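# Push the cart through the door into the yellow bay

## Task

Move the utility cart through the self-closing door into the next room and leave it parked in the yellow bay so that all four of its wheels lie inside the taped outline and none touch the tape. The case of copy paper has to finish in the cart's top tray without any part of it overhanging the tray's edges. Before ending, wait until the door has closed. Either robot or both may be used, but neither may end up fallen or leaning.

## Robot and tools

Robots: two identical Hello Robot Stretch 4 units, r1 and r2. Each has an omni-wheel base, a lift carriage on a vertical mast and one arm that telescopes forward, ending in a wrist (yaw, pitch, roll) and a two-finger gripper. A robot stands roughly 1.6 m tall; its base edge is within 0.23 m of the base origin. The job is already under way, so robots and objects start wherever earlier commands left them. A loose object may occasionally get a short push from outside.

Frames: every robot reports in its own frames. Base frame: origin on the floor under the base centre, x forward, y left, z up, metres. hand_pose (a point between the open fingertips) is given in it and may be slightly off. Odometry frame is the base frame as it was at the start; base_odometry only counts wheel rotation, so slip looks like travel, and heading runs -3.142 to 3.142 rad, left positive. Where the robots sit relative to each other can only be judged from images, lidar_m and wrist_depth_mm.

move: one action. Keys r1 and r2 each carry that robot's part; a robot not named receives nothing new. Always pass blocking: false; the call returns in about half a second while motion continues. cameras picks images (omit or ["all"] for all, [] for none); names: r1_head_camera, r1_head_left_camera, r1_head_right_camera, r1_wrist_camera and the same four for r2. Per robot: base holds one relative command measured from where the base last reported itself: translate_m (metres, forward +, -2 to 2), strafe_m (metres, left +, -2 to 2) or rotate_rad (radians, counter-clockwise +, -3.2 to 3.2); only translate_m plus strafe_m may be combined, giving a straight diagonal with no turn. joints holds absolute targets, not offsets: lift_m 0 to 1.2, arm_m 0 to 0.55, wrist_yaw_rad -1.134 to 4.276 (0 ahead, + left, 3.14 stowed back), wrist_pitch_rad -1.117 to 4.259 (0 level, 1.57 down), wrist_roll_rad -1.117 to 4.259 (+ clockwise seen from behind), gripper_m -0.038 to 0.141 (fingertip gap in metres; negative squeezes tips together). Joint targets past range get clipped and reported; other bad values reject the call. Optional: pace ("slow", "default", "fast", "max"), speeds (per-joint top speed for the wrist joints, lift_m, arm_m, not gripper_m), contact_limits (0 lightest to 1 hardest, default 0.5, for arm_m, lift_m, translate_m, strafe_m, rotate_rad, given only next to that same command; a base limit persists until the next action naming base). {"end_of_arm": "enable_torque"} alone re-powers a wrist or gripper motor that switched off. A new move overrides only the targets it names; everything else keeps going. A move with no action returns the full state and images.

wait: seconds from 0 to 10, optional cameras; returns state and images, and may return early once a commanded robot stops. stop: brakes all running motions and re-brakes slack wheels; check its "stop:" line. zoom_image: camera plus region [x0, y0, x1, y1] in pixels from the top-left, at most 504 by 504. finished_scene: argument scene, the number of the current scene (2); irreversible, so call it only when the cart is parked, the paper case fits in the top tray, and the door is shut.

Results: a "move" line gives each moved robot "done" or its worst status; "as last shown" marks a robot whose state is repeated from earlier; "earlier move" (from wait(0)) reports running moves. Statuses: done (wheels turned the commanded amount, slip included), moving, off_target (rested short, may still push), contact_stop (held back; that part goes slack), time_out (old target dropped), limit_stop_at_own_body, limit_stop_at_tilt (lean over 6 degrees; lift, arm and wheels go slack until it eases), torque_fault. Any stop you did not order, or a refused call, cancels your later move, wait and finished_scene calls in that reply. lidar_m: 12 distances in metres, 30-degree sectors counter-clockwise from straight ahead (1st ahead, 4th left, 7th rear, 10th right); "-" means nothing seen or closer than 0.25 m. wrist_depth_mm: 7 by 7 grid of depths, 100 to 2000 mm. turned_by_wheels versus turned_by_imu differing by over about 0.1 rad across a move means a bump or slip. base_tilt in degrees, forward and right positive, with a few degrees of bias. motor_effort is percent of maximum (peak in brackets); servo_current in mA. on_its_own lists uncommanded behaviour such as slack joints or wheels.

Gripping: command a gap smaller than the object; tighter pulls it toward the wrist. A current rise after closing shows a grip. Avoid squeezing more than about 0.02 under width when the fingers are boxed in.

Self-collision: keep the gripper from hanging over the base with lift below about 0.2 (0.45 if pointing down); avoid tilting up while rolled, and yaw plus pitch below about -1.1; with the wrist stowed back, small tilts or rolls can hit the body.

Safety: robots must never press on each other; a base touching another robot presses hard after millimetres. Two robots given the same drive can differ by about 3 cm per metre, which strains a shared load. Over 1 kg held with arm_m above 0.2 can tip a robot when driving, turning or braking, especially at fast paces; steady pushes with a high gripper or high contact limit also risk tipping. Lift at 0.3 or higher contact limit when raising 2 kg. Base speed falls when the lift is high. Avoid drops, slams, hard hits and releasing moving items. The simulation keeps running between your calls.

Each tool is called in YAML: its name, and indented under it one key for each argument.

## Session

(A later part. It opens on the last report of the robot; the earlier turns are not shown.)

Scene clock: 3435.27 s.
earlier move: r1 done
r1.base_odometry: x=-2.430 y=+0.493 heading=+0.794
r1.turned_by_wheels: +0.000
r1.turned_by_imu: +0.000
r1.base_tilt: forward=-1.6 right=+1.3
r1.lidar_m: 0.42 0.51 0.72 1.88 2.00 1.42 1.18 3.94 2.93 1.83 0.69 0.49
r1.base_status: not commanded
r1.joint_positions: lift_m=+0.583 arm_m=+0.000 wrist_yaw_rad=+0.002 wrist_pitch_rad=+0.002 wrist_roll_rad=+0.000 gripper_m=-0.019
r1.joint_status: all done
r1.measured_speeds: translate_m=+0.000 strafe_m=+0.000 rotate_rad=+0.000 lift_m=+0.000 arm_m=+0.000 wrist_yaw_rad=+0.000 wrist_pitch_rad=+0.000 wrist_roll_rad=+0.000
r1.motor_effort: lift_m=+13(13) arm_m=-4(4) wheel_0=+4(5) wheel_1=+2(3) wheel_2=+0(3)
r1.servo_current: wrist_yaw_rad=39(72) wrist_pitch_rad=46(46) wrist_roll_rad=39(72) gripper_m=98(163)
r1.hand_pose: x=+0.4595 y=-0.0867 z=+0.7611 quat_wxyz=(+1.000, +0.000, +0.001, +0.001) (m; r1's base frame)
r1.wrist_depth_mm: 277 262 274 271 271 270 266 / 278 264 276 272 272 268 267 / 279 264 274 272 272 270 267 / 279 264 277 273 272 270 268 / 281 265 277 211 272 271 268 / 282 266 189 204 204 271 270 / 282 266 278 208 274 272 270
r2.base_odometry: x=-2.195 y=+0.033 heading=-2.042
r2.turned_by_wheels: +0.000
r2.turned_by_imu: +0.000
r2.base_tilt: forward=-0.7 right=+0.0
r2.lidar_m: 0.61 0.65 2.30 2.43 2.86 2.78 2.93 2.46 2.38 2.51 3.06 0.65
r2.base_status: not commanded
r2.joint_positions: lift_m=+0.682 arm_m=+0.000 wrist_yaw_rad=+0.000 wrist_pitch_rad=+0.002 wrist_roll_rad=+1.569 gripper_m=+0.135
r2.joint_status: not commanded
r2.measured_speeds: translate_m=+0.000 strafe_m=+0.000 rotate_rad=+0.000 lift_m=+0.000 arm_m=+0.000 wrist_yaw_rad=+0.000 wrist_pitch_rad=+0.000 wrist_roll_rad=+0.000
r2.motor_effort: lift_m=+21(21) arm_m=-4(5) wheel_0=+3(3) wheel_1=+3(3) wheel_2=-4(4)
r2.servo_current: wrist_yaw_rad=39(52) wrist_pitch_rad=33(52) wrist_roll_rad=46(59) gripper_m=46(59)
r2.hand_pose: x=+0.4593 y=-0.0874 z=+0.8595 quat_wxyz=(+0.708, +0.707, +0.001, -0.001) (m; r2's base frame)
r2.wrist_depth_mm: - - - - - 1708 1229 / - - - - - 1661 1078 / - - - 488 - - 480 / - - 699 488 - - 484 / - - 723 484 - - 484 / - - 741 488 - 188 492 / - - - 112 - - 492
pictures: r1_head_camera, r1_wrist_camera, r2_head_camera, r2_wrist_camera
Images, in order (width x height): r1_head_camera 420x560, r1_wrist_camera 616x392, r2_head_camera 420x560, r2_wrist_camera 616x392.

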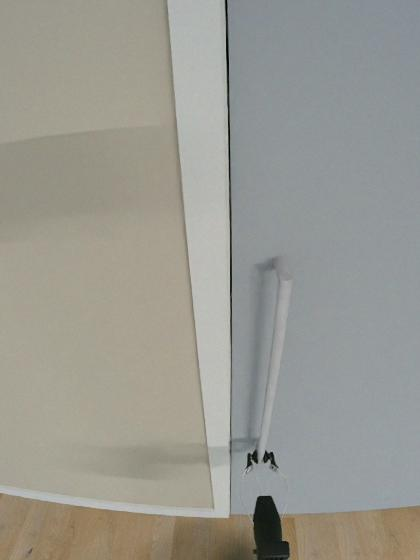

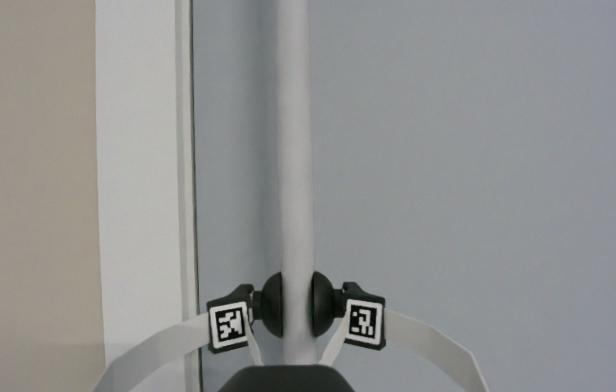

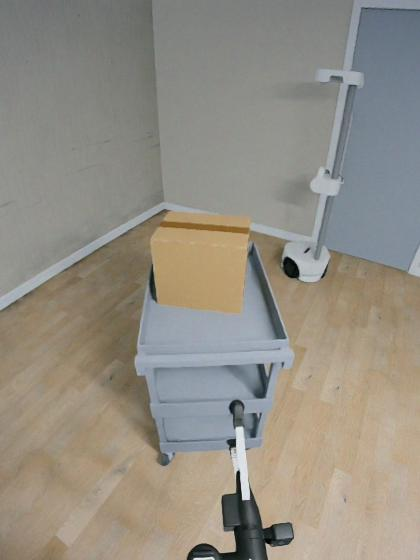

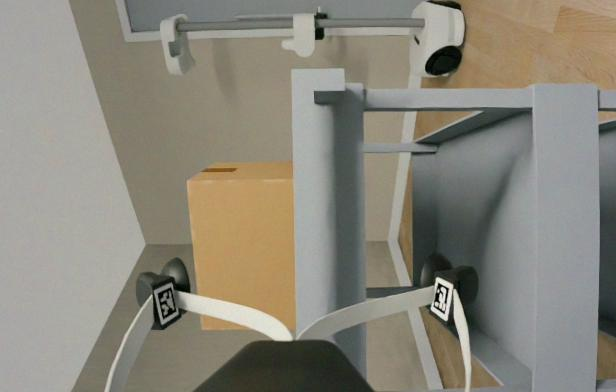

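zoom_image:
  camera: "r2_wrist_camera"
  region: [200, 40, 460, 300]

zoom_image:
  camera: "r2_head_camera"
  region: [100, 190, 330, 480]

Scaled by 1.938.

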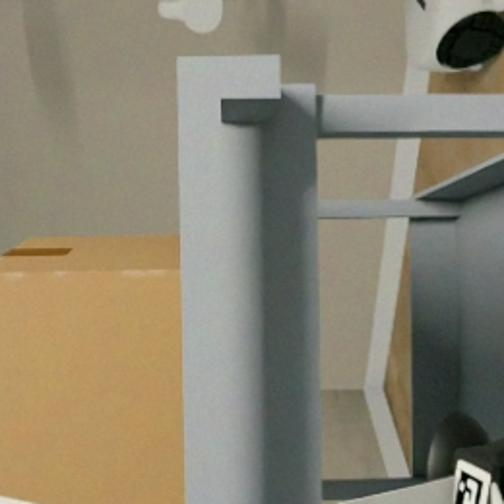

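Scaled by 1.738 from the camera's 420x560 image, which has a finer 1200x1600 frame.

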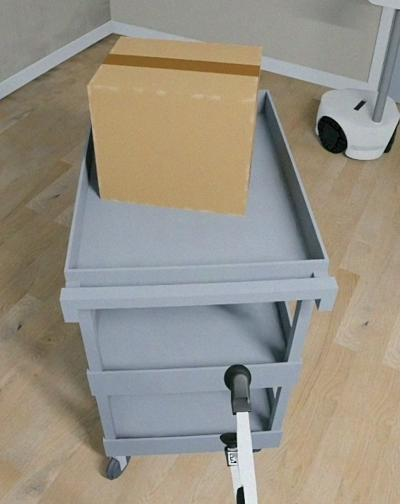

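move:
  blocking: false
  cameras: []
  r2: {"base": {"translate_m": 0.272}, "pace": "default", "contact_limits": {"translate_m": 0.3}}

wait:
  seconds: 4
  cameras: ["r2_wrist_camera", "r2_head_camera"]

Scene clock: 3467.70 s.
move: r2 moving
r1.base_odometry: x=-2.430 y=+0.493 heading=+0.794
r1.turned_by_wheels: +0.000
r1.turned_by_imu: +0.000
r1.base_tilt: forward=-1.6 right=+1.3
r1.lidar_m: 0.44 0.50 0.75 1.88 1.99 1.43 1.21 3.91 2.94 1.82 0.69 0.49
r1.base_status: not commanded
r1.joint_positions: lift_m=+0.583 arm_m=+0.000 wrist_yaw_rad=+0.002 wrist_pitch_rad=+0.002 wrist_roll_rad=+0.000 gripper_m=-0.019
r1.joint_status: not commanded
r1.measured_speeds: translate_m=+0.000 strafe_m=+0.000 rotate_rad=+0.000 lift_m=+0.000 arm_m=+0.000 wrist_yaw_rad=+0.000 wrist_pitch_rad=+0.000 wrist_roll_rad=+0.000
r1.motor_effort: lift_m=+13(13) arm_m=-4(4) wheel_0=+3(4) wheel_1=+2(2) wheel_2=+0(0)
r1.servo_current: wrist_yaw_rad=46(65) wrist_pitch_rad=46(52) wrist_roll_rad=46(46) gripper_m=91(98)
r1.hand_pose: x=+0.4595 y=-0.0867 z=+0.7611 quat_wxyz=(+1.000, +0.000, +0.001, +0.001) (m; r1's base frame)
r1.wrist_depth_mm: 278 262 274 272 271 268 266 / 278 264 276 272 271 268 266 / 279 264 276 273 271 270 267 / 279 265 276 273 273 271 268 / 281 265 276 211 272 270 270 / 281 265 189 203 204 272 271 / 282 266 278 208 276 272 271
r2.base_odometry: x=-2.209 y=+0.005 heading=-2.042
r2.turned_by_wheels: +0.000
r2.turned_by_imu: +0.001
r2.base_tilt: forward=-0.7 right=+0.0
r2.lidar_m: 0.60 0.62 2.30 2.41 2.91 2.79 2.99 2.47 2.39 2.52 3.01 0.64
r2.base_status: translate_m moving
r2.joint_positions: lift_m=+0.682 arm_m=+0.000 wrist_yaw_rad=+0.000 wrist_pitch_rad=+0.002 wrist_roll_rad=+1.569 gripper_m=+0.135
r2.joint_status: not commanded
r2.measured_speeds: translate_m=+0.122 strafe_m=+0.000 rotate_rad=+0.005 lift_m=+0.000 arm_m=+0.000 wrist_yaw_rad=+0.000 wrist_pitch_rad=+0.000 wrist_roll_rad=+0.000
r2.motor_effort: lift_m=+21(21) arm_m=-4(4) wheel_0=+4(10) wheel_1=+7(8) wheel_2=-12(12)
r2.servo_current: wrist_yaw_rad=52(52) wrist_pitch_rad=33(39) wrist_roll_rad=52(52) gripper_m=52(59)
r2.contact_limits: translate_m 0.3
r2.hand_pose: x=+0.4593 y=-0.0874 z=+0.8595 quat_wxyz=(+0.708, +0.707, +0.001, -0.001) (m; r2's base frame)
r2.wrist_depth_mm: - - - - - 1756 1182 / - - - - - 1808 1138 / - - - 459 - - - / - - 668 455 - - - / - - 707 462 - - - / - - 715 402 - 188 - / - - - 112 - 1983 -
pictures: none
No camera images: "cameras" was empty.

Scene clock: 3469.57 s.
earlier move: r2 done
r1.base_odometry: x=-2.430 y=+0.493 heading=+0.794
r1.turned_by_wheels: +0.000
r1.turned_by_imu: +0.000
r1.base_tilt: forward=-1.5 right=+1.3
r1.lidar_m: 0.45 0.52 0.72 1.89 1.99 1.43 1.20 3.92 2.94 1.85 0.73 0.49
r1.base_status: not commanded
r1.joint_positions: lift_m=+0.583 arm_m=+0.000 wrist_yaw_rad=+0.002 wrist_pitch_rad=+0.002 wrist_roll_rad=+0.000 gripper_m=-0.019
r1.joint_status: not commanded
r1.measured_speeds: translate_m=+0.000 strafe_m=+0.000 rotate_rad=+0.000 lift_m=+0.000 arm_m=+0.000 wrist_yaw_rad=+0.000 wrist_pitch_rad=+0.000 wrist_roll_rad=+0.000
r1.motor_effort: lift_m=+13(13) arm_m=-4(4) wheel_0=+3(4) wheel_1=+2(2) wheel_2=+0(0)
r1.servo_current: wrist_yaw_rad=52(65) wrist_pitch_rad=46(52) wrist_roll_rad=52(72) gripper_m=91(98)
r1.hand_pose: x=+0.4595 y=-0.0867 z=+0.7611 quat_wxyz=(+1.000, +0.000, +0.001, +0.001) (m; r1's base frame)
r1.wrist_depth_mm: 278 263 273 271 270 268 266 / 277 264 274 272 271 270 266 / 279 264 274 272 271 270 268 / 279 264 277 273 272 271 268 / 281 265 276 211 273 271 268 / 281 266 188 204 204 271 271 / 282 266 278 208 274 272 271
r2.base_odometry: x=-2.318 y=-0.209 heading=-2.042
r2.turned_by_wheels: +0.000
r2.turned_by_imu: +0.001
r2.base_tilt: forward=-0.7 right=+0.0
r2.lidar_m: 0.35 0.38 2.16 2.27 3.11 3.02 3.21 2.62 2.52 2.69 2.80 0.41
r2.base_status: done
r2.joint_positions: lift_m=+0.682 arm_m=+0.000 wrist_yaw_rad=+0.000 wrist_pitch_rad=+0.002 wrist_roll_rad=+1.569 gripper_m=+0.135
r2.joint_status: not commanded
r2.measured_speeds: translate_m=+0.000 strafe_m=+0.000 rotate_rad=+0.000 lift_m=+0.000 arm_m=+0.000 wrist_yaw_rad=+0.000 wrist_pitch_rad=+0.000 wrist_roll_rad=+0.000
r2.motor_effort: lift_m=+21(21) arm_m=-4(5) wheel_0=+4(10) wheel_1=+4(8) wheel_2=-7(14)
r2.servo_current: wrist_yaw_rad=39(59) wrist_pitch_rad=39(46) wrist_roll_rad=52(59) gripper_m=59(59)
r2.contact_limits: translate_m 0.3
r2.hand_pose: x=+0.4593 y=-0.0874 z=+0.8595 quat_wxyz=(+0.708, +0.707, +0.001, -0.001) (m; r2's base frame)
r2.wrist_depth_mm: - - - 154 214 234 1138 / - - - 154 215 1661 1229 / - - - 154 214 - - / - 421 421 154 214 - - / - 436 439 154 215 - - / - 449 445 154 215 190 - / - 473 469 112 215 - -
wait: 1.87 of 4 s (r2 has come to rest)
pictures: r2_head_camera, r2_wrist_camera
Images, in order (width x height): r2_head_camera 420x560, r2_wrist_camera 616x392.

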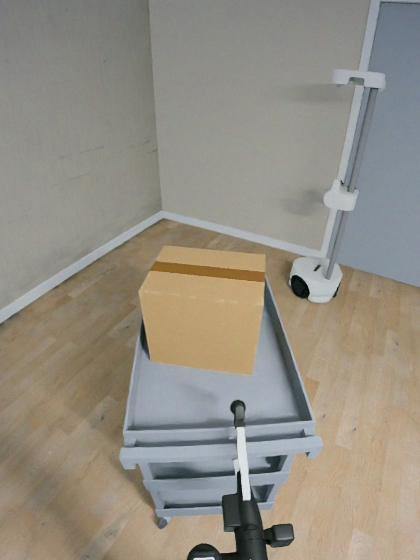

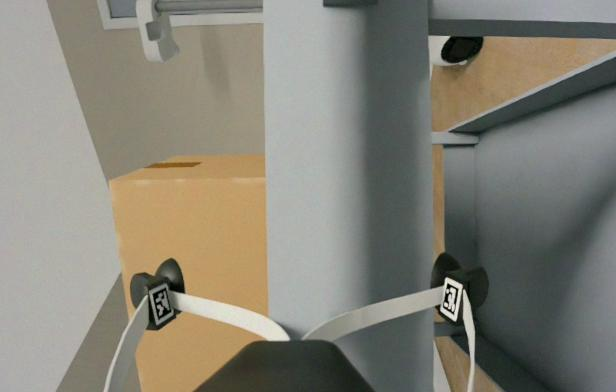

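move:
  blocking: false
  cameras: []
  r2: {"base": {"translate_m": -0.045}}

wait:
  seconds: 2
  cameras: ["r2_wrist_camera"]

Scene clock: 3492.17 s.
move: r2 moving
r1.base_odometry: x=-2.430 y=+0.493 heading=+0.794
r1.turned_by_wheels: +0.000
r1.turned_by_imu: +0.000
r1.base_tilt: forward=-1.6 right=+1.3
r1.lidar_m: 0.44 0.50 0.71 1.89 1.99 1.41 1.20 3.94 2.94 1.83 0.71 0.51
r1.base_status: not commanded
r1.joint_positions: lift_m=+0.583 arm_m=+0.000 wrist_yaw_rad=+0.002 wrist_pitch_rad=+0.002 wrist_roll_rad=+0.000 gripper_m=-0.019
r1.joint_status: not commanded
r1.measured_speeds: translate_m=+0.000 strafe_m=+0.000 rotate_rad=+0.000 lift_m=+0.000 arm_m=+0.000 wrist_yaw_rad=+0.000 wrist_pitch_rad=+0.000 wrist_roll_rad=+0.000
r1.motor_effort: lift_m=+13(13) arm_m=-4(4) wheel_0=+3(4) wheel_1=+2(2) wheel_2=+0(0)
r1.servo_current: wrist_yaw_rad=78(78) wrist_pitch_rad=46(52) wrist_roll_rad=52(52) gripper_m=91(98)
r1.hand_pose: x=+0.4595 y=-0.0867 z=+0.7611 quat_wxyz=(+1.000, +0.000, +0.001, +0.001) (m; r1's base frame)
r1.wrist_depth_mm: 277 262 273 272 271 268 266 / 278 263 274 271 271 270 266 / 279 264 276 272 272 270 268 / 279 264 276 273 272 270 268 / 281 265 277 212 273 271 270 / 282 266 189 203 204 271 270 / 282 266 278 208 274 271 272
r2.base_odometry: x=-2.305 y=-0.183 heading=-2.042
r2.turned_by_wheels: +0.000
r2.turned_by_imu: +0.000
r2.base_tilt: forward=-0.7 right=+0.0
r2.lidar_m: 0.37 0.41 2.16 2.27 3.08 2.98 3.15 2.55 2.49 2.64 2.82 0.44
r2.base_status: translate_m moving
r2.joint_positions: lift_m=+0.682 arm_m=+0.000 wrist_yaw_rad=+0.000 wrist_pitch_rad=+0.002 wrist_roll_rad=+1.569 gripper_m=+0.135
r2.joint_status: not commanded
r2.measured_speeds: translate_m=-0.097 strafe_m=+0.001 rotate_rad=-0.003 lift_m=+0.000 arm_m=+0.000 wrist_yaw_rad=+0.000 wrist_pitch_rad=+0.000 wrist_roll_rad=+0.000
r2.motor_effort: lift_m=+21(21) arm_m=-4(4) wheel_0=-5(8) wheel_1=-6(9) wheel_2=+6(12)
r2.servo_current: wrist_yaw_rad=59(59) wrist_pitch_rad=39(46) wrist_roll_rad=39(59) gripper_m=52(52)
r2.hand_pose: x=+0.4593 y=-0.0874 z=+0.8595 quat_wxyz=(+0.708, +0.707, +0.001, -0.001) (m; r2's base frame)
r2.wrist_depth_mm: - - - 181 241 247 250 / - - - 181 241 1756 1281 / - - - 181 242 - - / - 488 452 181 243 - - / - 469 459 182 242 - - / - - 480 181 242 186 - / - - 500 112 241 759 -
pictures: none
No camera images: "cameras" was empty.

Scene clock: 3492.80 s.
earlier move: r2 done
r1.base_odometry: x=-2.430 y=+0.493 heading=+0.794
r1.turned_by_wheels: +0.000
r1.turned_by_imu: +0.000
r1.base_tilt: forward=-1.6 right=+1.3
r1.lidar_m: 0.41 0.49 0.71 1.88 1.98 1.41 1.19 3.96 2.92 1.85 0.70 0.48
r1.base_status: not commanded
r1.joint_positions: lift_m=+0.583 arm_m=+0.000 wrist_yaw_rad=+0.002 wrist_pitch_rad=+0.002 wrist_roll_rad=+0.000 gripper_m=-0.019
r1.joint_status: not commanded
r1.measured_speeds: translate_m=+0.000 strafe_m=+0.000 rotate_rad=+0.000 lift_m=+0.000 arm_m=+0.000 wrist_yaw_rad=+0.000 wrist_pitch_rad=+0.000 wrist_roll_rad=+0.000
r1.motor_effort: lift_m=+13(13) arm_m=-3(4) wheel_0=+3(4) wheel_1=+2(2) wheel_2=+0(0)
r1.servo_current: wrist_yaw_rad=52(78) wrist_pitch_rad=39(52) wrist_roll_rad=39(65) gripper_m=91(98)
r1.hand_pose: x=+0.4595 y=-0.0867 z=+0.7611 quat_wxyz=(+1.000, +0.000, +0.001, +0.001) (m; r1's base frame)
r1.wrist_depth_mm: 277 262 273 271 270 267 267 / 278 263 276 273 271 268 266 / 279 264 274 272 271 270 267 / 279 264 277 273 272 271 268 / 281 265 278 211 272 271 268 / 281 266 188 204 205 271 271 / 283 266 277 208 274 271 271
r2.base_odometry: x=-2.298 y=-0.169 heading=-2.042
r2.turned_by_wheels: +0.000
r2.turned_by_imu: +0.000
r2.base_tilt: forward=-0.7 right=+0.0
r2.lidar_m: 0.39 0.42 2.18 2.30 3.08 2.97 3.13 2.57 2.50 2.64 2.87 0.43
r2.base_status: done
r2.joint_positions: lift_m=+0.682 arm_m=+0.000 wrist_yaw_rad=+0.000 wrist_pitch_rad=+0.002 wrist_roll_rad=+1.569 gripper_m=+0.135
r2.joint_status: not commanded
r2.measured_speeds: translate_m=+0.000 strafe_m=+0.000 rotate_rad=+0.000 lift_m=+0.000 arm_m=+0.000 wrist_yaw_rad=+0.000 wrist_pitch_rad=+0.000 wrist_roll_rad=+0.000
r2.motor_effort: lift_m=+21(21) arm_m=-4(4) wheel_0=-3(8) wheel_1=-3(9) wheel_2=+4(12)
r2.servo_current: wrist_yaw_rad=52(59) wrist_pitch_rad=39(46) wrist_roll_rad=46(59) gripper_m=59(59)
r2.hand_pose: x=+0.4593 y=-0.0874 z=+0.8595 quat_wxyz=(+0.708, +0.707, +0.001, -0.001) (m; r2's base frame)
r2.wrist_depth_mm: - - - 198 258 264 264 / - - - 199 258 1756 1308 / - - - 198 258 - - / - - 466 198 259 - - / - - 484 198 259 - - / - - 496 199 259 188 - / - - 517 112 - 1983 -
wait: 0.63 of 2 s (r2 has come to rest)
pictures: r2_wrist_camera
Images, in order (width x height): r2_wrist_camera 616x392.

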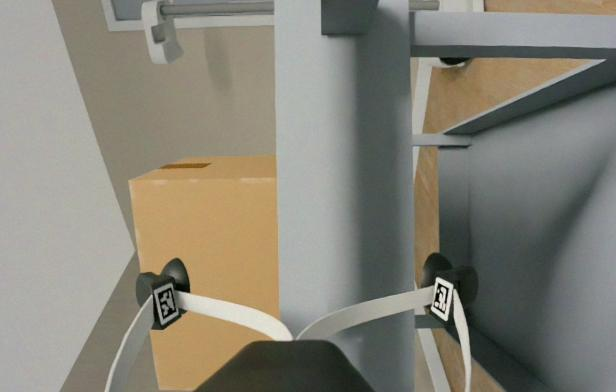

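move:
  blocking: false
  cameras: []
  r2: {"joints": {"gripper_m": -0.015}}

wait:
  seconds: 4
  cameras: ["r2_wrist_camera", "r2_head_camera"]

Scene clock: 3499.80 s.
move: r2 moving
r1.base_odometry: x=-2.430 y=+0.493 heading=+0.794
r1.turned_by_wheels: +0.000
r1.turned_by_imu: +0.000
r1.base_tilt: forward=-1.5 right=+1.3
r1.lidar_m: 0.43 0.50 0.70 1.87 1.99 1.44 1.19 3.97 2.90 1.84 0.71 0.51
r1.base_status: not commanded
r1.joint_positions: lift_m=+0.583 arm_m=+0.000 wrist_yaw_rad=+0.002 wrist_pitch_rad=+0.002 wrist_roll_rad=+0.000 gripper_m=-0.019
r1.joint_status: not commanded
r1.measured_speeds: translate_m=+0.000 strafe_m=+0.000 rotate_rad=+0.000 lift_m=+0.000 arm_m=+0.000 wrist_yaw_rad=+0.000 wrist_pitch_rad=+0.000 wrist_roll_rad=+0.000
r1.motor_effort: lift_m=+13(13) arm_m=-4(4) wheel_0=+3(4) wheel_1=+2(2) wheel_2=+0(0)
r1.servo_current: wrist_yaw_rad=52(65) wrist_pitch_rad=39(39) wrist_roll_rad=59(59) gripper_m=98(98)
r1.hand_pose: x=+0.4595 y=-0.0867 z=+0.7611 quat_wxyz=(+1.000, +0.000, +0.001, +0.001) (m; r1's base frame)
r1.wrist_depth_mm: 278 262 274 271 270 268 267 / 278 263 274 272 270 268 267 / 279 264 276 273 272 270 268 / 279 264 277 273 272 271 268 / 281 265 277 211 273 270 270 / 281 266 189 204 204 272 270 / 282 266 278 208 274 272 271
r2.base_odometry: x=-2.298 y=-0.169 heading=-2.042
r2.turned_by_wheels: +0.000
r2.turned_by_imu: +0.000
r2.base_tilt: forward=-0.7 right=+0.1
r2.lidar_m: 0.41 0.41 2.19 2.30 3.06 2.97 3.15 2.58 2.50 2.64 2.82 0.43
r2.base_status: not commanded
r2.joint_positions: lift_m=+0.682 arm_m=+0.000 wrist_yaw_rad=+0.000 wrist_pitch_rad=+0.002 wrist_roll_rad=+1.569 gripper_m=+0.123
r2.joint_status: gripper_m moving
r2.measured_speeds: translate_m=+0.000 strafe_m=+0.000 rotate_rad=+0.000 lift_m=+0.000 arm_m=+0.000 wrist_yaw_rad=+0.000 wrist_pitch_rad=+0.000 wrist_roll_rad=+0.000
r2.motor_effort: lift_m=+21(21) arm_m=-4(4) wheel_0=-3(3) wheel_1=-3(3) wheel_2=+4(5)
r2.servo_current: wrist_yaw_rad=46(52) wrist_pitch_rad=39(46) wrist_roll_rad=52(65) gripper_m=98(98)
r2.hand_pose: x=+0.4593 y=-0.0874 z=+0.8595 quat_wxyz=(+0.708, +0.707, +0.001, -0.001) (m; r2's base frame)
r2.wrist_depth_mm: - - - 198 257 264 264 / - - - 198 257 1756 1281 / - - - 198 258 - - / - - 469 198 258 - - / - - 480 198 259 - - / - - 205 199 258 182 - / - - 521 112 - 1983 -
pictures: none
No camera images: "cameras" was empty.

Scene clock: 3501.60 s.
earlier move: r2 done
r1.base_odometry: x=-2.430 y=+0.493 heading=+0.794
r1.turned_by_wheels: +0.000
r1.turned_by_imu: +0.000
r1.base_tilt: forward=-1.6 right=+1.3
r1.lidar_m: 0.42 0.49 0.72 1.88 1.97 1.41 1.21 3.92 2.95 1.83 0.70 0.49
r1.base_status: not commanded
r1.joint_positions: lift_m=+0.583 arm_m=+0.000 wrist_yaw_rad=+0.002 wrist_pitch_rad=+0.002 wrist_roll_rad=+0.000 gripper_m=-0.019
r1.joint_status: not commanded
r1.measured_speeds: translate_m=+0.000 strafe_m=+0.000 rotate_rad=+0.000 lift_m=+0.000 arm_m=+0.000 wrist_yaw_rad=+0.000 wrist_pitch_rad=+0.000 wrist_roll_rad=+0.000
r1.motor_effort: lift_m=+13(13) arm_m=-4(4) wheel_0=+4(4) wheel_1=+2(2) wheel_2=+0(0)
r1.servo_current: wrist_yaw_rad=46(65) wrist_pitch_rad=39(46) wrist_roll_rad=72(72) gripper_m=91(98)
r1.hand_pose: x=+0.4595 y=-0.0867 z=+0.7611 quat_wxyz=(+1.000, +0.000, +0.001, +0.001) (m; r1's base frame)
r1.wrist_depth_mm: 278 263 274 272 271 270 266 / 278 264 274 272 272 270 267 / 279 263 276 273 271 270 267 / 279 264 277 273 272 270 270 / 281 266 277 211 273 271 270 / 281 265 189 204 204 271 271 / 282 266 278 208 274 272 271
r2.base_odometry: x=-2.298 y=-0.169 heading=-2.042
r2.turned_by_wheels: +0.000
r2.turned_by_imu: +0.000
r2.base_tilt: forward=-0.6 right=+0.1
r2.lidar_m: 0.40 0.43 2.18 2.27 3.08 2.96 3.14 2.58 2.50 2.65 2.84 0.44
r2.base_status: not commanded
r2.joint_positions: lift_m=+0.682 arm_m=+0.000 wrist_yaw_rad=+0.000 wrist_pitch_rad=+0.002 wrist_roll_rad=+1.569 gripper_m=-0.013
r2.joint_status: all done
r2.measured_speeds: translate_m=+0.000 strafe_m=+0.000 rotate_rad=+0.000 lift_m=+0.000 arm_m=+0.000 wrist_yaw_rad=+0.000 wrist_pitch_rad=+0.000 wrist_roll_rad=+0.000
r2.motor_effort: lift_m=+21(21) arm_m=-4(5) wheel_0=-3(3) wheel_1=-2(3) wheel_2=+5(5)
r2.servo_current: wrist_yaw_rad=52(52) wrist_pitch_rad=39(46) wrist_roll_rad=33(65) gripper_m=137(228)
r2.hand_pose: x=+0.4593 y=-0.0874 z=+0.8595 quat_wxyz=(+0.708, +0.707, +0.001, -0.001) (m; r2's base frame)
r2.wrist_depth_mm: - - - 193 252 258 259 / - - - 193 252 1808 - / - - - 193 253 - - / - - 469 195 254 - - / - - 480 194 256 - - / - - 185 195 182 - - / - - 517 112 256 - -
wait: 1.80 of 4 s (r2 has come to rest)
pictures: r2_head_camera, r2_wrist_camera
Images, in order (width x height): r2_head_camera 420x560, r2_wrist_camera 616x392.

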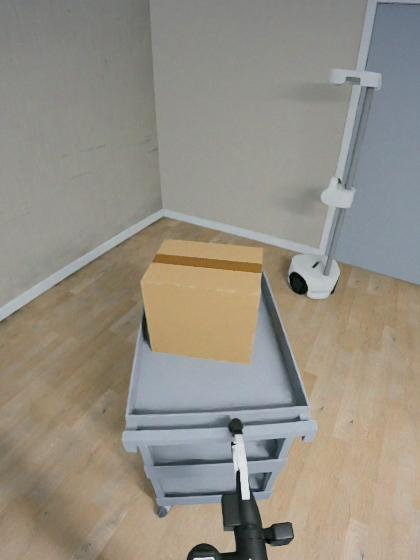

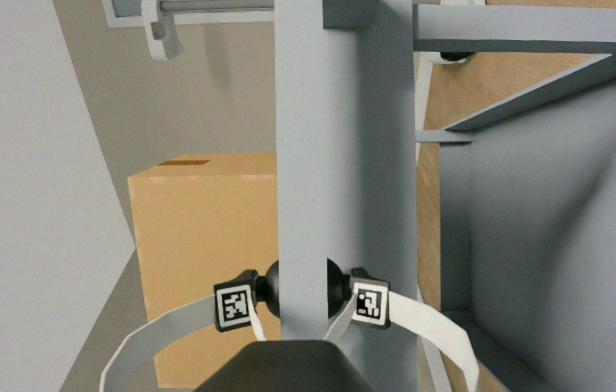

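move:
  blocking: false
  cameras: []
  r1: {"base": {"translate_m": -0.06}, "pace": "slow", "contact_limits": {"translate_m": 0.6}}
  r2: {"base": {"translate_m": -0.15}, "pace": "slow", "contact_limits": {"translate_m": 0.5}}

wait:
  seconds: 2
  cameras: ["r1_wrist_camera", "r2_wrist_camera", "r2_head_camera"]

Scene clock: 3537.40 s.
move: r1 moving; r2 moving
r1.base_odometry: x=-2.439 y=+0.484 heading=+0.794
r1.turned_by_wheels: +0.000
r1.turned_by_imu: +0.000
r1.base_tilt: forward=-1.5 right=+1.3
r1.lidar_m: 0.41 0.52 0.76 1.89 1.97 1.39 1.18 3.93 2.92 1.89 0.73 0.52
r1.base_status: translate_m moving
r1.joint_positions: lift_m=+0.583 arm_m=+0.000 wrist_yaw_rad=+0.002 wrist_pitch_rad=+0.002 wrist_roll_rad=+0.000 gripper_m=-0.019
r1.joint_status: not commanded
r1.measured_speeds: translate_m=-0.049 strafe_m=+0.000 rotate_rad=-0.002 lift_m=+0.000 arm_m=+0.000 wrist_yaw_rad=+0.000 wrist_pitch_rad=+0.000 wrist_roll_rad=+0.000
r1.motor_effort: lift_m=+13(13) arm_m=-4(4) wheel_0=-5(7) wheel_1=-7(7) wheel_2=+9(10)
r1.servo_current: wrist_yaw_rad=52(52) wrist_pitch_rad=39(39) wrist_roll_rad=59(59) gripper_m=85(91)
r1.contact_limits: translate_m 0.6
r1.hand_pose: x=+0.4595 y=-0.0867 z=+0.7611 quat_wxyz=(+1.000, +0.000, +0.001, +0.001) (m; r1's base frame)
r1.wrist_depth_mm: 289 272 285 282 281 278 277 / 290 273 285 283 281 279 278 / 290 273 286 282 282 281 278 / 290 274 286 285 282 281 278 / 291 276 289 220 283 282 279 / 293 277 206 204 282 282 282 / 294 277 276 219 286 - 281
r2.base_odometry: x=-2.292 y=-0.158 heading=-2.042
r2.turned_by_wheels: +0.000
r2.turned_by_imu: +0.001
r2.base_tilt: forward=-0.7 right=+0.0
r2.lidar_m: 0.40 0.42 2.18 2.28 3.07 2.96 3.13 2.58 2.50 2.64 2.84 0.45
r2.base_status: translate_m moving
r2.joint_positions: lift_m=+0.682 arm_m=+0.000 wrist_yaw_rad=+0.000 wrist_pitch_rad=+0.002 wrist_roll_rad=+1.569 gripper_m=-0.013
r2.joint_status: not commanded
r2.measured_speeds: translate_m=-0.048 strafe_m=+0.000 rotate_rad=+0.000 lift_m=+0.000 arm_m=+0.000 wrist_yaw_rad=+0.000 wrist_pitch_rad=+0.000 wrist_roll_rad=+0.000
r2.motor_effort: lift_m=+21(21) arm_m=-4(5) wheel_0=-7(10) wheel_1=-7(8) wheel_2=+14(14)
r2.servo_current: wrist_yaw_rad=52(52) wrist_pitch_rad=39(46) wrist_roll_rad=46(59) gripper_m=137(143)
r2.contact_limits: translate_m 0.5
r2.hand_pose: x=+0.4593 y=-0.0874 z=+0.8595 quat_wxyz=(+0.708, +0.707, +0.001, -0.001) (m; r2's base frame)
r2.wrist_depth_mm: - - - 202 262 268 268 / - - - 203 263 1808 - / - - - 204 263 - - / - - 477 204 265 - - / - - 492 204 266 - - / - - 185 205 181 - - / - - 535 112 266 - -
pictures: none
No camera images: "cameras" was empty.

Scene clock: 3538.73 s.
earlier move: r1 done; r2 moving
r1.base_odometry: x=-2.472 y=+0.450 heading=+0.794
r1.turned_by_wheels: +0.000
r1.turned_by_imu: +0.000
r1.base_tilt: forward=-1.5 right=+1.3
r1.lidar_m: 0.47 0.56 0.81 1.89 2.01 1.36 1.15 3.96 2.89 2.03 0.78 0.55
r1.base_status: done
r1.joint_positions: lift_m=+0.583 arm_m=+0.000 wrist_yaw_rad=+0.002 wrist_pitch_rad=+0.002 wrist_roll_rad=+0.000 gripper_m=-0.019
r1.joint_status: not commanded
r1.measured_speeds: translate_m=+0.000 strafe_m=+0.000 rotate_rad=+0.000 lift_m=+0.000 arm_m=+0.000 wrist_yaw_rad=+0.000 wrist_pitch_rad=+0.000 wrist_roll_rad=+0.000
r1.motor_effort: lift_m=+13(13) arm_m=+4(4) wheel_0=-4(8) wheel_1=-2(7) wheel_2=+3(10)
r1.servo_current: wrist_yaw_rad=46(65) wrist_pitch_rad=39(52) wrist_roll_rad=46(59) gripper_m=65(91)
r1.contact_limits: translate_m 0.6
r1.hand_pose: x=+0.4594 y=-0.0869 z=+0.7611 quat_wxyz=(+1.000, +0.000, +0.001, +0.001) (m; r1's base frame)
r1.wrist_depth_mm: 336 322 336 334 334 334 332 / 336 322 336 334 334 334 332 / 336 322 336 336 336 334 334 / 340 324 336 334 334 334 332 / 340 325 340 336 336 336 334 / 340 327 327 199 338 336 336 / 342 327 340 340 336 336 336
r2.base_odometry: x=-2.240 y=-0.055 heading=-2.042
r2.turned_by_wheels: -0.001
r2.turned_by_imu: +0.000
r2.base_tilt: forward=-0.7 right=+0.0
r2.lidar_m: 0.52 0.56 2.25 2.36 2.96 2.87 3.05 2.53 2.43 2.58 2.94 0.53
r2.base_status: translate_m moving
r2.joint_positions: lift_m=+0.682 arm_m=+0.000 wrist_yaw_rad=+0.000 wrist_pitch_rad=+0.001 wrist_roll_rad=+1.569 gripper_m=-0.014
r2.joint_status: not commanded
r2.measured_speeds: translate_m=-0.068 strafe_m=+0.000 rotate_rad=+0.000 lift_m=+0.000 arm_m=+0.000 wrist_yaw_rad=+0.000 wrist_pitch_rad=+0.000 wrist_roll_rad=+0.000
r2.motor_effort: lift_m=+19(21) arm_m=-4(5) wheel_0=-4(10) wheel_1=-5(9) wheel_2=+6(15)
r2.servo_current: wrist_yaw_rad=52(59) wrist_pitch_rad=39(46) wrist_roll_rad=46(59) gripper_m=78(143)
r2.contact_limits: translate_m 0.5
r2.hand_pose: x=+0.4594 y=-0.0874 z=+0.8597 quat_wxyz=(+0.708, +0.707, +0.001, +0.000) (m; r2's base frame)
r2.wrist_depth_mm: - - - - - 1618 1182 / - - - 382 382 1863 - / - - - 384 - - - / - - 597 382 1008 - - / - - 615 384 1008 - - / - - 186 193 184 - - / - - - 112 - - -
wait: 1.33 of 2 s (r1 has come to rest)
pictures: r1_wrist_camera, r2_head_camera, r2_wrist_camera
Images, in order (width x height): r1_wrist_camera 616x392, r2_head_camera 420x560, r2_wrist_camera 616x392.

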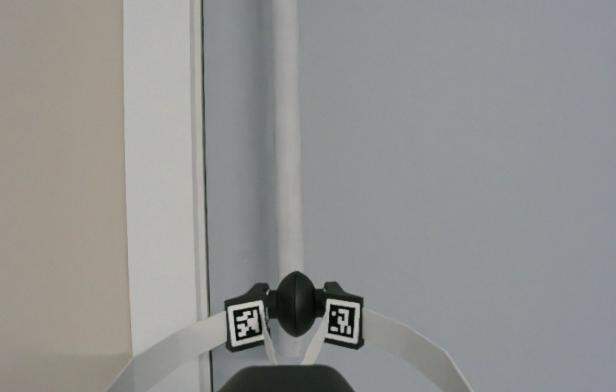

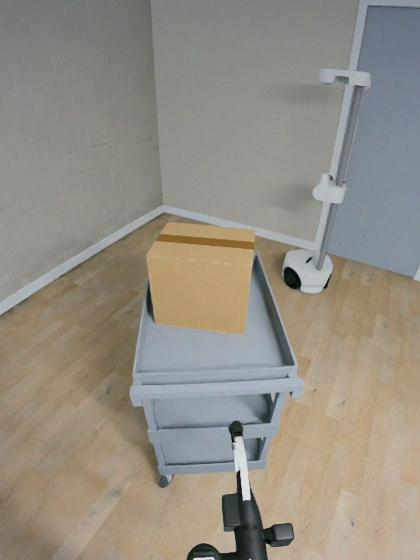

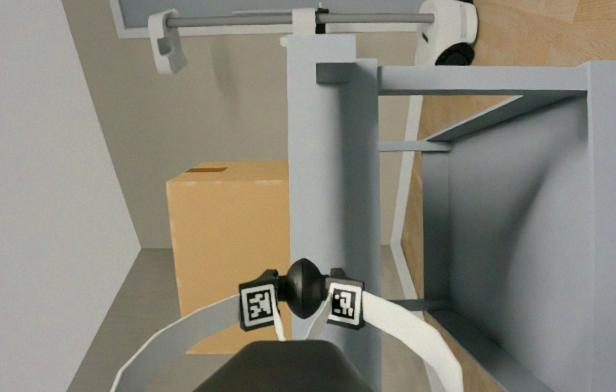

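move:
  blocking: false
  cameras: ["r1_wrist_camera", "r2_wrist_camera"]
  r1: {"joints": {"gripper_m": 0.065}}
  r2: {"joints": {"gripper_m": 0.1}}

wait:
  seconds: 2
  cameras: ["r1_wrist_camera", "r2_wrist_camera"]

Scene clock: 3564.03 s.
earlier move: r2 done
move: r1 moving; r2 moving
r1.base_odometry: x=-2.472 y=+0.450 heading=+0.794
r1.turned_by_wheels: +0.000
r1.turned_by_imu: +0.000
r1.base_tilt: forward=-1.6 right=+1.3
r1.lidar_m: 0.48 0.57 0.81 1.89 2.00 1.37 1.14 3.94 2.90 2.03 0.78 0.56
r1.base_status: not commanded
r1.joint_positions: lift_m=+0.583 arm_m=+0.000 wrist_yaw_rad=+0.002 wrist_pitch_rad=+0.002 wrist_roll_rad=+0.000 gripper_m=+0.005
r1.joint_status: gripper_m moving
r1.measured_speeds: translate_m=+0.000 strafe_m=+0.000 rotate_rad=+0.000 lift_m=+0.000 arm_m=+0.000 wrist_yaw_rad=+0.000 wrist_pitch_rad=+0.000 wrist_roll_rad=+0.000
r1.motor_effort: lift_m=+13(13) arm_m=+4(4) wheel_0=-4(4) wheel_1=-2(3) wheel_2=+3(3)
r1.servo_current: wrist_yaw_rad=39(59) wrist_pitch_rad=46(52) wrist_roll_rad=52(59) gripper_m=78(78)
r1.contact_limits: translate_m 0.6
r1.hand_pose: x=+0.4594 y=-0.0869 z=+0.7611 quat_wxyz=(+1.000, +0.000, +0.001, +0.001) (m; r1's base frame)
r1.wrist_depth_mm: 336 322 334 334 330 332 330 / 338 322 334 334 332 334 332 / 338 324 336 334 334 334 332 / 340 324 338 336 336 336 334 / 340 324 338 338 338 336 334 / 342 327 325 190 336 336 336 / 340 340 340 272 180 338 336
r2.base_odometry: x=-2.230 y=-0.036 heading=-2.042
r2.turned_by_wheels: +0.000
r2.turned_by_imu: +0.000
r2.base_tilt: forward=-0.7 right=+0.1
r2.lidar_m: 0.54 0.57 2.27 2.35 2.92 2.85 3.02 2.52 2.42 2.57 2.97 0.58
r2.base_status: done
r2.joint_positions: lift_m=+0.682 arm_m=+0.000 wrist_yaw_rad=+0.000 wrist_pitch_rad=+0.001 wrist_roll_rad=+1.569 gripper_m=+0.009
r2.joint_status: gripper_m moving
r2.measured_speeds: translate_m=+0.000 strafe_m=+0.000 rotate_rad=+0.000 lift_m=+0.000 arm_m=+0.000 wrist_yaw_rad=+0.000 wrist_pitch_rad=+0.000 wrist_roll_rad=+0.000
r2.motor_effort: lift_m=+19(19) arm_m=-4(4) wheel_0=-4(5) wheel_1=-5(6) wheel_2=+4(5)
r2.servo_current: wrist_yaw_rad=39(52) wrist_pitch_rad=39(46) wrist_roll_rad=52(59) gripper_m=98(111)
r2.contact_limits: translate_m 0.5
r2.hand_pose: x=+0.4594 y=-0.0874 z=+0.8597 quat_wxyz=(+0.708, +0.707, +0.001, +0.000) (m; r2's base frame)
r2.wrist_depth_mm: - - - - - 1661 1229 / - - - 410 - 1863 1138 / - - - 410 - - - / - - 615 407 1025 - - / - - 640 407 1025 - - / - - 192 197 179 - - / - - - 112 - 1983 -
pictures: r1_wrist_camera, r2_wrist_camera
Images, in order (width x height): r1_wrist_camera 616x392, r2_wrist_camera 616x392.

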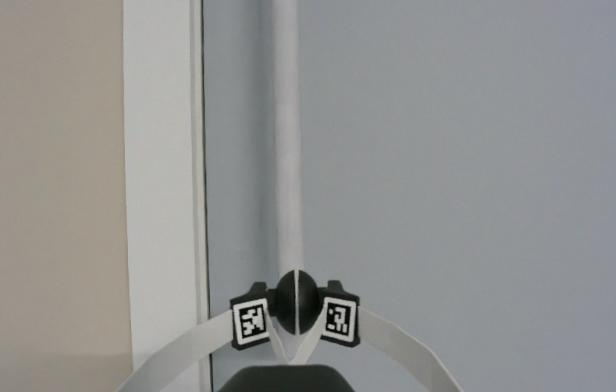

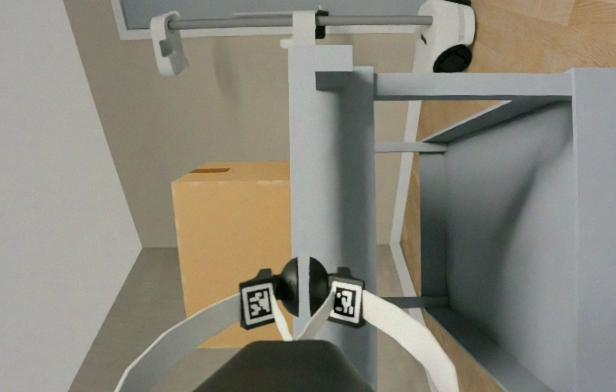

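Scene clock: 3565.10 s.
earlier move: r1 done; r2 moving
r1.base_odometry: x=-2.472 y=+0.450 heading=+0.794
r1.turned_by_wheels: +0.000
r1.turned_by_imu: +0.000
r1.base_tilt: forward=-1.6 right=+1.3
r1.lidar_m: 0.49 0.58 0.81 1.91 2.00 1.32 1.13 3.96 2.94 1.98 0.77 0.56
r1.base_status: not commanded
r1.joint_positions: lift_m=+0.583 arm_m=+0.000 wrist_yaw_rad=+0.002 wrist_pitch_rad=+0.002 wrist_roll_rad=+0.000 gripper_m=+0.065
r1.joint_status: all done
r1.measured_speeds: translate_m=+0.000 strafe_m=+0.000 rotate_rad=+0.000 lift_m=+0.000 arm_m=+0.000 wrist_yaw_rad=+0.000 wrist_pitch_rad=+0.000 wrist_roll_rad=+0.000
r1.motor_effort: lift_m=+13(13) arm_m=+4(4) wheel_0=-3(4) wheel_1=-2(3) wheel_2=+3(3)
r1.servo_current: wrist_yaw_rad=52(65) wrist_pitch_rad=46(52) wrist_roll_rad=46(65) gripper_m=46(91)
r1.contact_limits: translate_m 0.6
r1.hand_pose: x=+0.4594 y=-0.0869 z=+0.7611 quat_wxyz=(+1.000, +0.000, +0.001, +0.001) (m; r1's base frame)
r1.wrist_depth_mm: 336 320 334 332 332 332 330 / 336 322 334 336 332 334 332 / 338 322 338 336 336 334 332 / 338 322 338 336 336 334 334 / 340 324 340 336 336 334 334 / 340 325 211 338 195 338 334 / 340 342 340 153 338 338 336
r2.base_odometry: x=-2.230 y=-0.036 heading=-2.042
r2.turned_by_wheels: +0.000
r2.turned_by_imu: +0.000
r2.base_tilt: forward=-0.7 right=+0.1
r2.lidar_m: 0.56 0.58 2.27 2.37 2.94 2.85 2.99 2.51 2.43 2.56 3.00 0.56
r2.base_status: done
r2.joint_positions: lift_m=+0.682 arm_m=+0.000 wrist_yaw_rad=+0.000 wrist_pitch_rad=+0.001 wrist_roll_rad=+1.569 gripper_m=+0.099
r2.joint_status: gripper_m moving
r2.measured_speeds: translate_m=+0.000 strafe_m=+0.000 rotate_rad=+0.000 lift_m=+0.000 arm_m=+0.000 wrist_yaw_rad=+0.000 wrist_pitch_rad=+0.000 wrist_roll_rad=+0.000
r2.motor_effort: lift_m=+19(19) arm_m=-5(5) wheel_0=-4(5) wheel_1=-6(6) wheel_2=+4(5)
r2.servo_current: wrist_yaw_rad=33(52) wrist_pitch_rad=39(46) wrist_roll_rad=59(59) gripper_m=46(111)
r2.contact_limits: translate_m 0.5
r2.hand_pose: x=+0.4594 y=-0.0874 z=+0.8597 quat_wxyz=(+0.708, +0.707, +0.001, +0.000) (m; r2's base frame)
r2.wrist_depth_mm: - - - - - 1661 1205 / - - - 404 - 1921 1138 / - - - 407 - - - / - - 621 407 1025 - - / - - 634 410 410 - - / - - 198 410 198 - - / - - - 112 - 1983 -
wait: 1.07 of 2 s (r1 has come to rest)
pictures: r1_wrist_camera, r2_wrist_camera
Images, in order (width x height): r1_wrist_camera 616x392, r2_wrist_camera 616x392.

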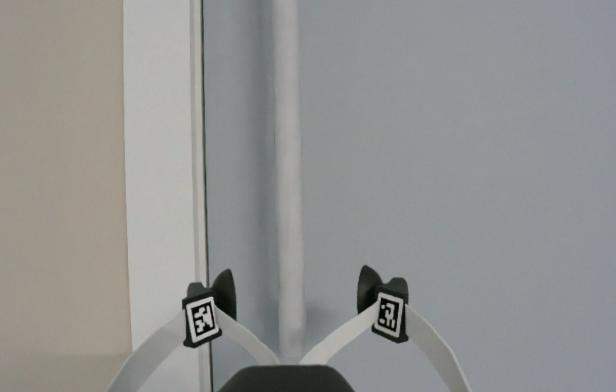

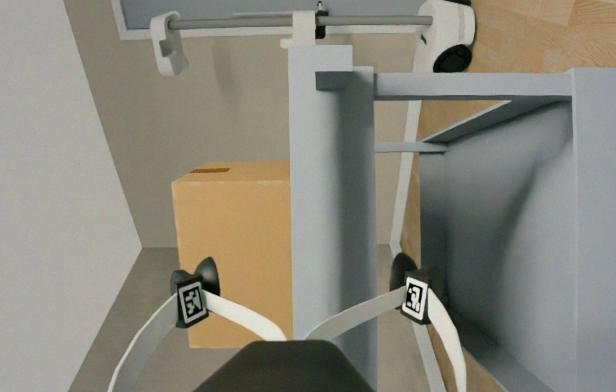

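move:
  blocking: false
  cameras: []
  r1: {"base": {"translate_m": 0.092}, "pace": "slow", "contact_limits": {"translate_m": 0.3}}
  r2: {"base": {"translate_m": 0.168}, "pace": "slow", "contact_limits": {"translate_m": 0.3}}

wait:
  seconds: 2.5
  cameras: []

wait:
  seconds: 2
  cameras: ["r1_wrist_camera", "r2_wrist_camera"]

Scene clock: 3580.40 s.
earlier move: r2 done
move: r1 moving; r2 moving
r1.base_odometry: x=-2.463 y=+0.459 heading=+0.795
r1.turned_by_wheels: +0.000
r1.turned_by_imu: +0.000
r1.base_tilt: forward=-1.6 right=+1.2
r1.lidar_m: 0.48 0.56 0.80 1.88 1.99 1.37 1.18 3.96 2.90 1.99 0.76 0.54
r1.base_status: translate_m moving
r1.joint_positions: lift_m=+0.583 arm_m=+0.000 wrist_yaw_rad=+0.002 wrist_pitch_rad=+0.002 wrist_roll_rad=+0.000 gripper_m=+0.065
r1.joint_status: not commanded
r1.measured_speeds: translate_m=+0.049 strafe_m=+0.000 rotate_rad=+0.002 lift_m=+0.000 arm_m=+0.000 wrist_yaw_rad=+0.000 wrist_pitch_rad=+0.000 wrist_roll_rad=+0.000
r1.motor_effort: lift_m=+13(13) arm_m=+4(5) wheel_0=+5(7) wheel_1=+2(5) wheel_2=-5(7)
r1.servo_current: wrist_yaw_rad=46(65) wrist_pitch_rad=39(46) wrist_roll_rad=52(72) gripper_m=46(46)
r1.contact_limits: translate_m 0.3
r1.hand_pose: x=+0.4594 y=-0.0869 z=+0.7611 quat_wxyz=(+1.000, +0.000, +0.001, +0.001) (m; r1's base frame)
r1.wrist_depth_mm: 327 312 325 324 324 322 322 / 327 312 327 325 324 324 325 / 327 314 325 325 325 324 324 / 327 314 327 325 325 325 324 / 330 314 327 327 325 325 324 / 330 317 211 327 195 325 325 / 330 330 329 154 329 327 327
r2.base_odometry: x=-2.235 y=-0.047 heading=-2.042
r2.turned_by_wheels: +0.000
r2.turned_by_imu: +0.001
r2.base_tilt: forward=-0.7 right=+0.1
r2.lidar_m: 0.52 0.58 2.24 2.34 2.96 2.85 3.05 2.51 2.43 2.56 2.98 0.58
r2.base_status: translate_m moving
r2.joint_positions: lift_m=+0.682 arm_m=+0.000 wrist_yaw_rad=+0.000 wrist_pitch_rad=+0.001 wrist_roll_rad=+1.569 gripper_m=+0.100
r2.joint_status: all done
r2.measured_speeds: translate_m=+0.048 strafe_m=+0.000 rotate_rad=+0.000 lift_m=+0.000 arm_m=+0.000 wrist_yaw_rad=+0.000 wrist_pitch_rad=+0.000 wrist_roll_rad=+0.000
r2.motor_effort: lift_m=+19(19) arm_m=-4(4) wheel_0=+5(7) wheel_1=+7(7) wheel_2=-9(9)
r2.servo_current: wrist_yaw_rad=46(59) wrist_pitch_rad=46(46) wrist_roll_rad=46(52) gripper_m=46(59)
r2.contact_limits: translate_m 0.3
r2.hand_pose: x=+0.4594 y=-0.0874 z=+0.8597 quat_wxyz=(+0.708, +0.707, +0.001, +0.000) (m; r2's base frame)
r2.wrist_depth_mm: - - - - - 1618 1205 / - - - 397 1921 1863 - / - - - 394 - - - / - - 609 399 1008 - - / - - 621 399 397 - - / - - 198 338 200 - - / - - - 112 - 1863 -
pictures: none
No camera images: "cameras" was empty.

Scene clock: 3582.10 s.
earlier move: r1 done; r2 moving
r1.base_odometry: x=-2.408 y=+0.516 heading=+0.794
r1.turned_by_wheels: +0.000
r1.turned_by_imu: +0.000
r1.base_tilt: forward=-1.6 right=+1.3
r1.lidar_m: 0.40 0.47 0.67 1.89 1.98 1.51 1.24 3.94 2.93 1.73 0.65 0.43
r1.base_status: done
r1.joint_positions: lift_m=+0.583 arm_m=+0.000 wrist_yaw_rad=+0.002 wrist_pitch_rad=+0.002 wrist_roll_rad=+0.000 gripper_m=+0.065
r1.joint_status: not commanded
r1.measured_speeds: translate_m=+0.000 strafe_m=+0.000 rotate_rad=+0.000 lift_m=+0.000 arm_m=+0.000 wrist_yaw_rad=+0.000 wrist_pitch_rad=+0.000 wrist_roll_rad=+0.000
r1.motor_effort: lift_m=+13(13) arm_m=+4(5) wheel_0=+3(7) wheel_1=+1(6) wheel_2=-1(7)
r1.servo_current: wrist_yaw_rad=65(72) wrist_pitch_rad=46(52) wrist_roll_rad=65(72) gripper_m=39(46)
r1.contact_limits: translate_m 0.3
r1.hand_pose: x=+0.4594 y=-0.0869 z=+0.7611 quat_wxyz=(+1.000, +0.000, +0.001, +0.001) (m; r1's base frame)
r1.wrist_depth_mm: 244 230 244 179 242 242 240 / 245 231 244 243 243 242 241 / 245 231 245 244 243 243 242 / 246 232 246 244 243 243 243 / 247 233 246 246 245 244 243 / 248 233 213 246 194 245 244 / 247 234 248 154 246 245 245
r2.base_odometry: x=-2.301 y=-0.175 heading=-2.042
r2.turned_by_wheels: +0.000
r2.turned_by_imu: +0.000
r2.base_tilt: forward=-0.7 right=+0.1
r2.lidar_m: 0.39 0.42 2.18 2.28 3.07 2.96 3.15 2.56 2.51 2.65 2.83 0.41
r2.base_status: translate_m moving
r2.joint_positions: lift_m=+0.682 arm_m=+0.000 wrist_yaw_rad=+0.000 wrist_pitch_rad=+0.001 wrist_roll_rad=+1.569 gripper_m=+0.100
r2.joint_status: all done
r2.measured_speeds: translate_m=+0.049 strafe_m=+0.001 rotate_rad=-0.003 lift_m=+0.000 arm_m=+0.000 wrist_yaw_rad=+0.000 wrist_pitch_rad=+0.000 wrist_roll_rad=+0.000
r2.motor_effort: lift_m=+19(19) arm_m=-4(5) wheel_0=+4(9) wheel_1=+3(8) wheel_2=-6(10)
r2.servo_current: wrist_yaw_rad=59(59) wrist_pitch_rad=39(46) wrist_roll_rad=46(59) gripper_m=59(59)
r2.contact_limits: translate_m 0.3
r2.hand_pose: x=+0.4594 y=-0.0874 z=+0.8597 quat_wxyz=(+0.708, +0.707, +0.001, +0.000) (m; r2's base frame)
r2.wrist_depth_mm: - - - 191 252 257 257 / - - - 191 251 1708 1281 / - - - 191 251 - - / - 496 462 191 252 - - / - - 473 192 252 - - / - - 198 192 215 - - / - - 512 112 252 1808 -
wait: 1.70 of 2.5 s (r1 has come to rest)
pictures: none
No camera images: "cameras" was empty.

Scene clock: 3582.87 s.
earlier move: r2 done
r1.base_odometry: x=-2.408 y=+0.516 heading=+0.794
r1.turned_by_wheels: +0.000
r1.turned_by_imu: +0.000
r1.base_tilt: forward=-1.6 right=+1.3
r1.lidar_m: 0.41 0.47 0.69 1.88 1.99 1.49 1.24 3.94 2.91 1.68 0.64 0.45
r1.base_status: done
r1.joint_positions: lift_m=+0.583 arm_m=+0.000 wrist_yaw_rad=+0.002 wrist_pitch_rad=+0.002 wrist_roll_rad=+0.000 gripper_m=+0.065
r1.joint_status: not commanded
r1.measured_speeds: translate_m=+0.000 strafe_m=+0.000 rotate_rad=+0.000 lift_m=+0.000 arm_m=+0.000 wrist_yaw_rad=+0.000 wrist_pitch_rad=+0.000 wrist_roll_rad=+0.000
r1.motor_effort: lift_m=+13(13) arm_m=+4(5) wheel_0=+3(7) wheel_1=+1(6) wheel_2=-1(7)
r1.servo_current: wrist_yaw_rad=59(72) wrist_pitch_rad=33(52) wrist_roll_rad=39(72) gripper_m=46(46)
r1.contact_limits: translate_m 0.3
r1.hand_pose: x=+0.4594 y=-0.0869 z=+0.7611 quat_wxyz=(+1.000, +0.000, +0.001, +0.001) (m; r1's base frame)
r1.wrist_depth_mm: 244 230 244 179 242 241 241 / 244 231 245 243 243 242 242 / 245 231 245 244 244 243 241 / 246 232 246 244 244 244 243 / 247 233 246 245 245 244 243 / 247 234 213 246 195 244 244 / 248 234 248 153 246 245 245
r2.base_odometry: x=-2.306 y=-0.185 heading=-2.042
r2.turned_by_wheels: +0.000
r2.turned_by_imu: +0.000
r2.base_tilt: forward=-0.7 right=+0.1
r2.lidar_m: 0.38 0.37 2.18 2.26 3.10 2.99 3.17 2.58 2.50 2.61 2.83 0.43
r2.base_status: done
r2.joint_positions: lift_m=+0.682 arm_m=+0.000 wrist_yaw_rad=+0.000 wrist_pitch_rad=+0.001 wrist_roll_rad=+1.569 gripper_m=+0.100
r2.joint_status: all done
r2.measured_speeds: translate_m=+0.000 strafe_m=+0.000 rotate_rad=+0.000 lift_m=+0.000 arm_m=+0.000 wrist_yaw_rad=+0.000 wrist_pitch_rad=+0.000 wrist_roll_rad=+0.000
r2.motor_effort: lift_m=+19(19) arm_m=-4(5) wheel_0=+7(9) wheel_1=+6(8) wheel_2=-11(11)
r2.servo_current: wrist_yaw_rad=46(59) wrist_pitch_rad=46(52) wrist_roll_rad=52(59) gripper_m=52(59)
r2.contact_limits: translate_m 0.3
r2.hand_pose: x=+0.4593 y=-0.0875 z=+0.8597 quat_wxyz=(+0.708, +0.707, +0.000, -0.001) (m; r2's base frame)
r2.wrist_depth_mm: - - - 184 245 250 250 / - - - 183 245 1756 1255 / - - - 184 243 - - / - 508 455 183 244 - - / - 473 462 183 245 - - / - - 198 183 244 - - / - - 500 112 245 - -
wait: 0.77 of 2 s (r2 has come to rest)
pictures: r1_wrist_camera, r2_wrist_camera
Images, in order (width x height): r1_wrist_camera 616x392, r2_wrist_camera 616x392.

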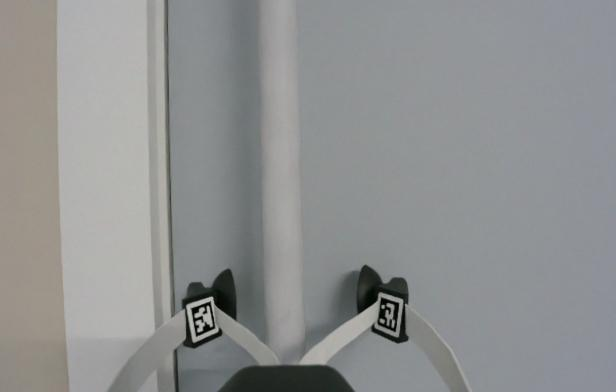

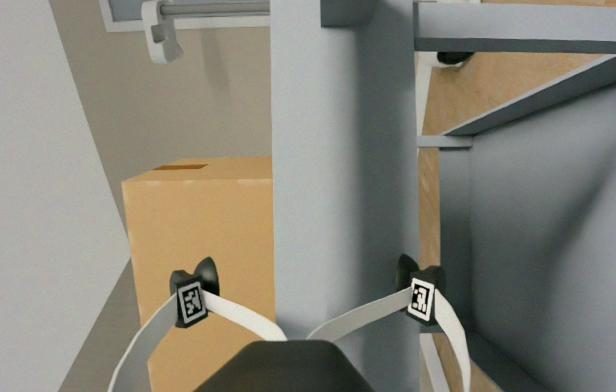

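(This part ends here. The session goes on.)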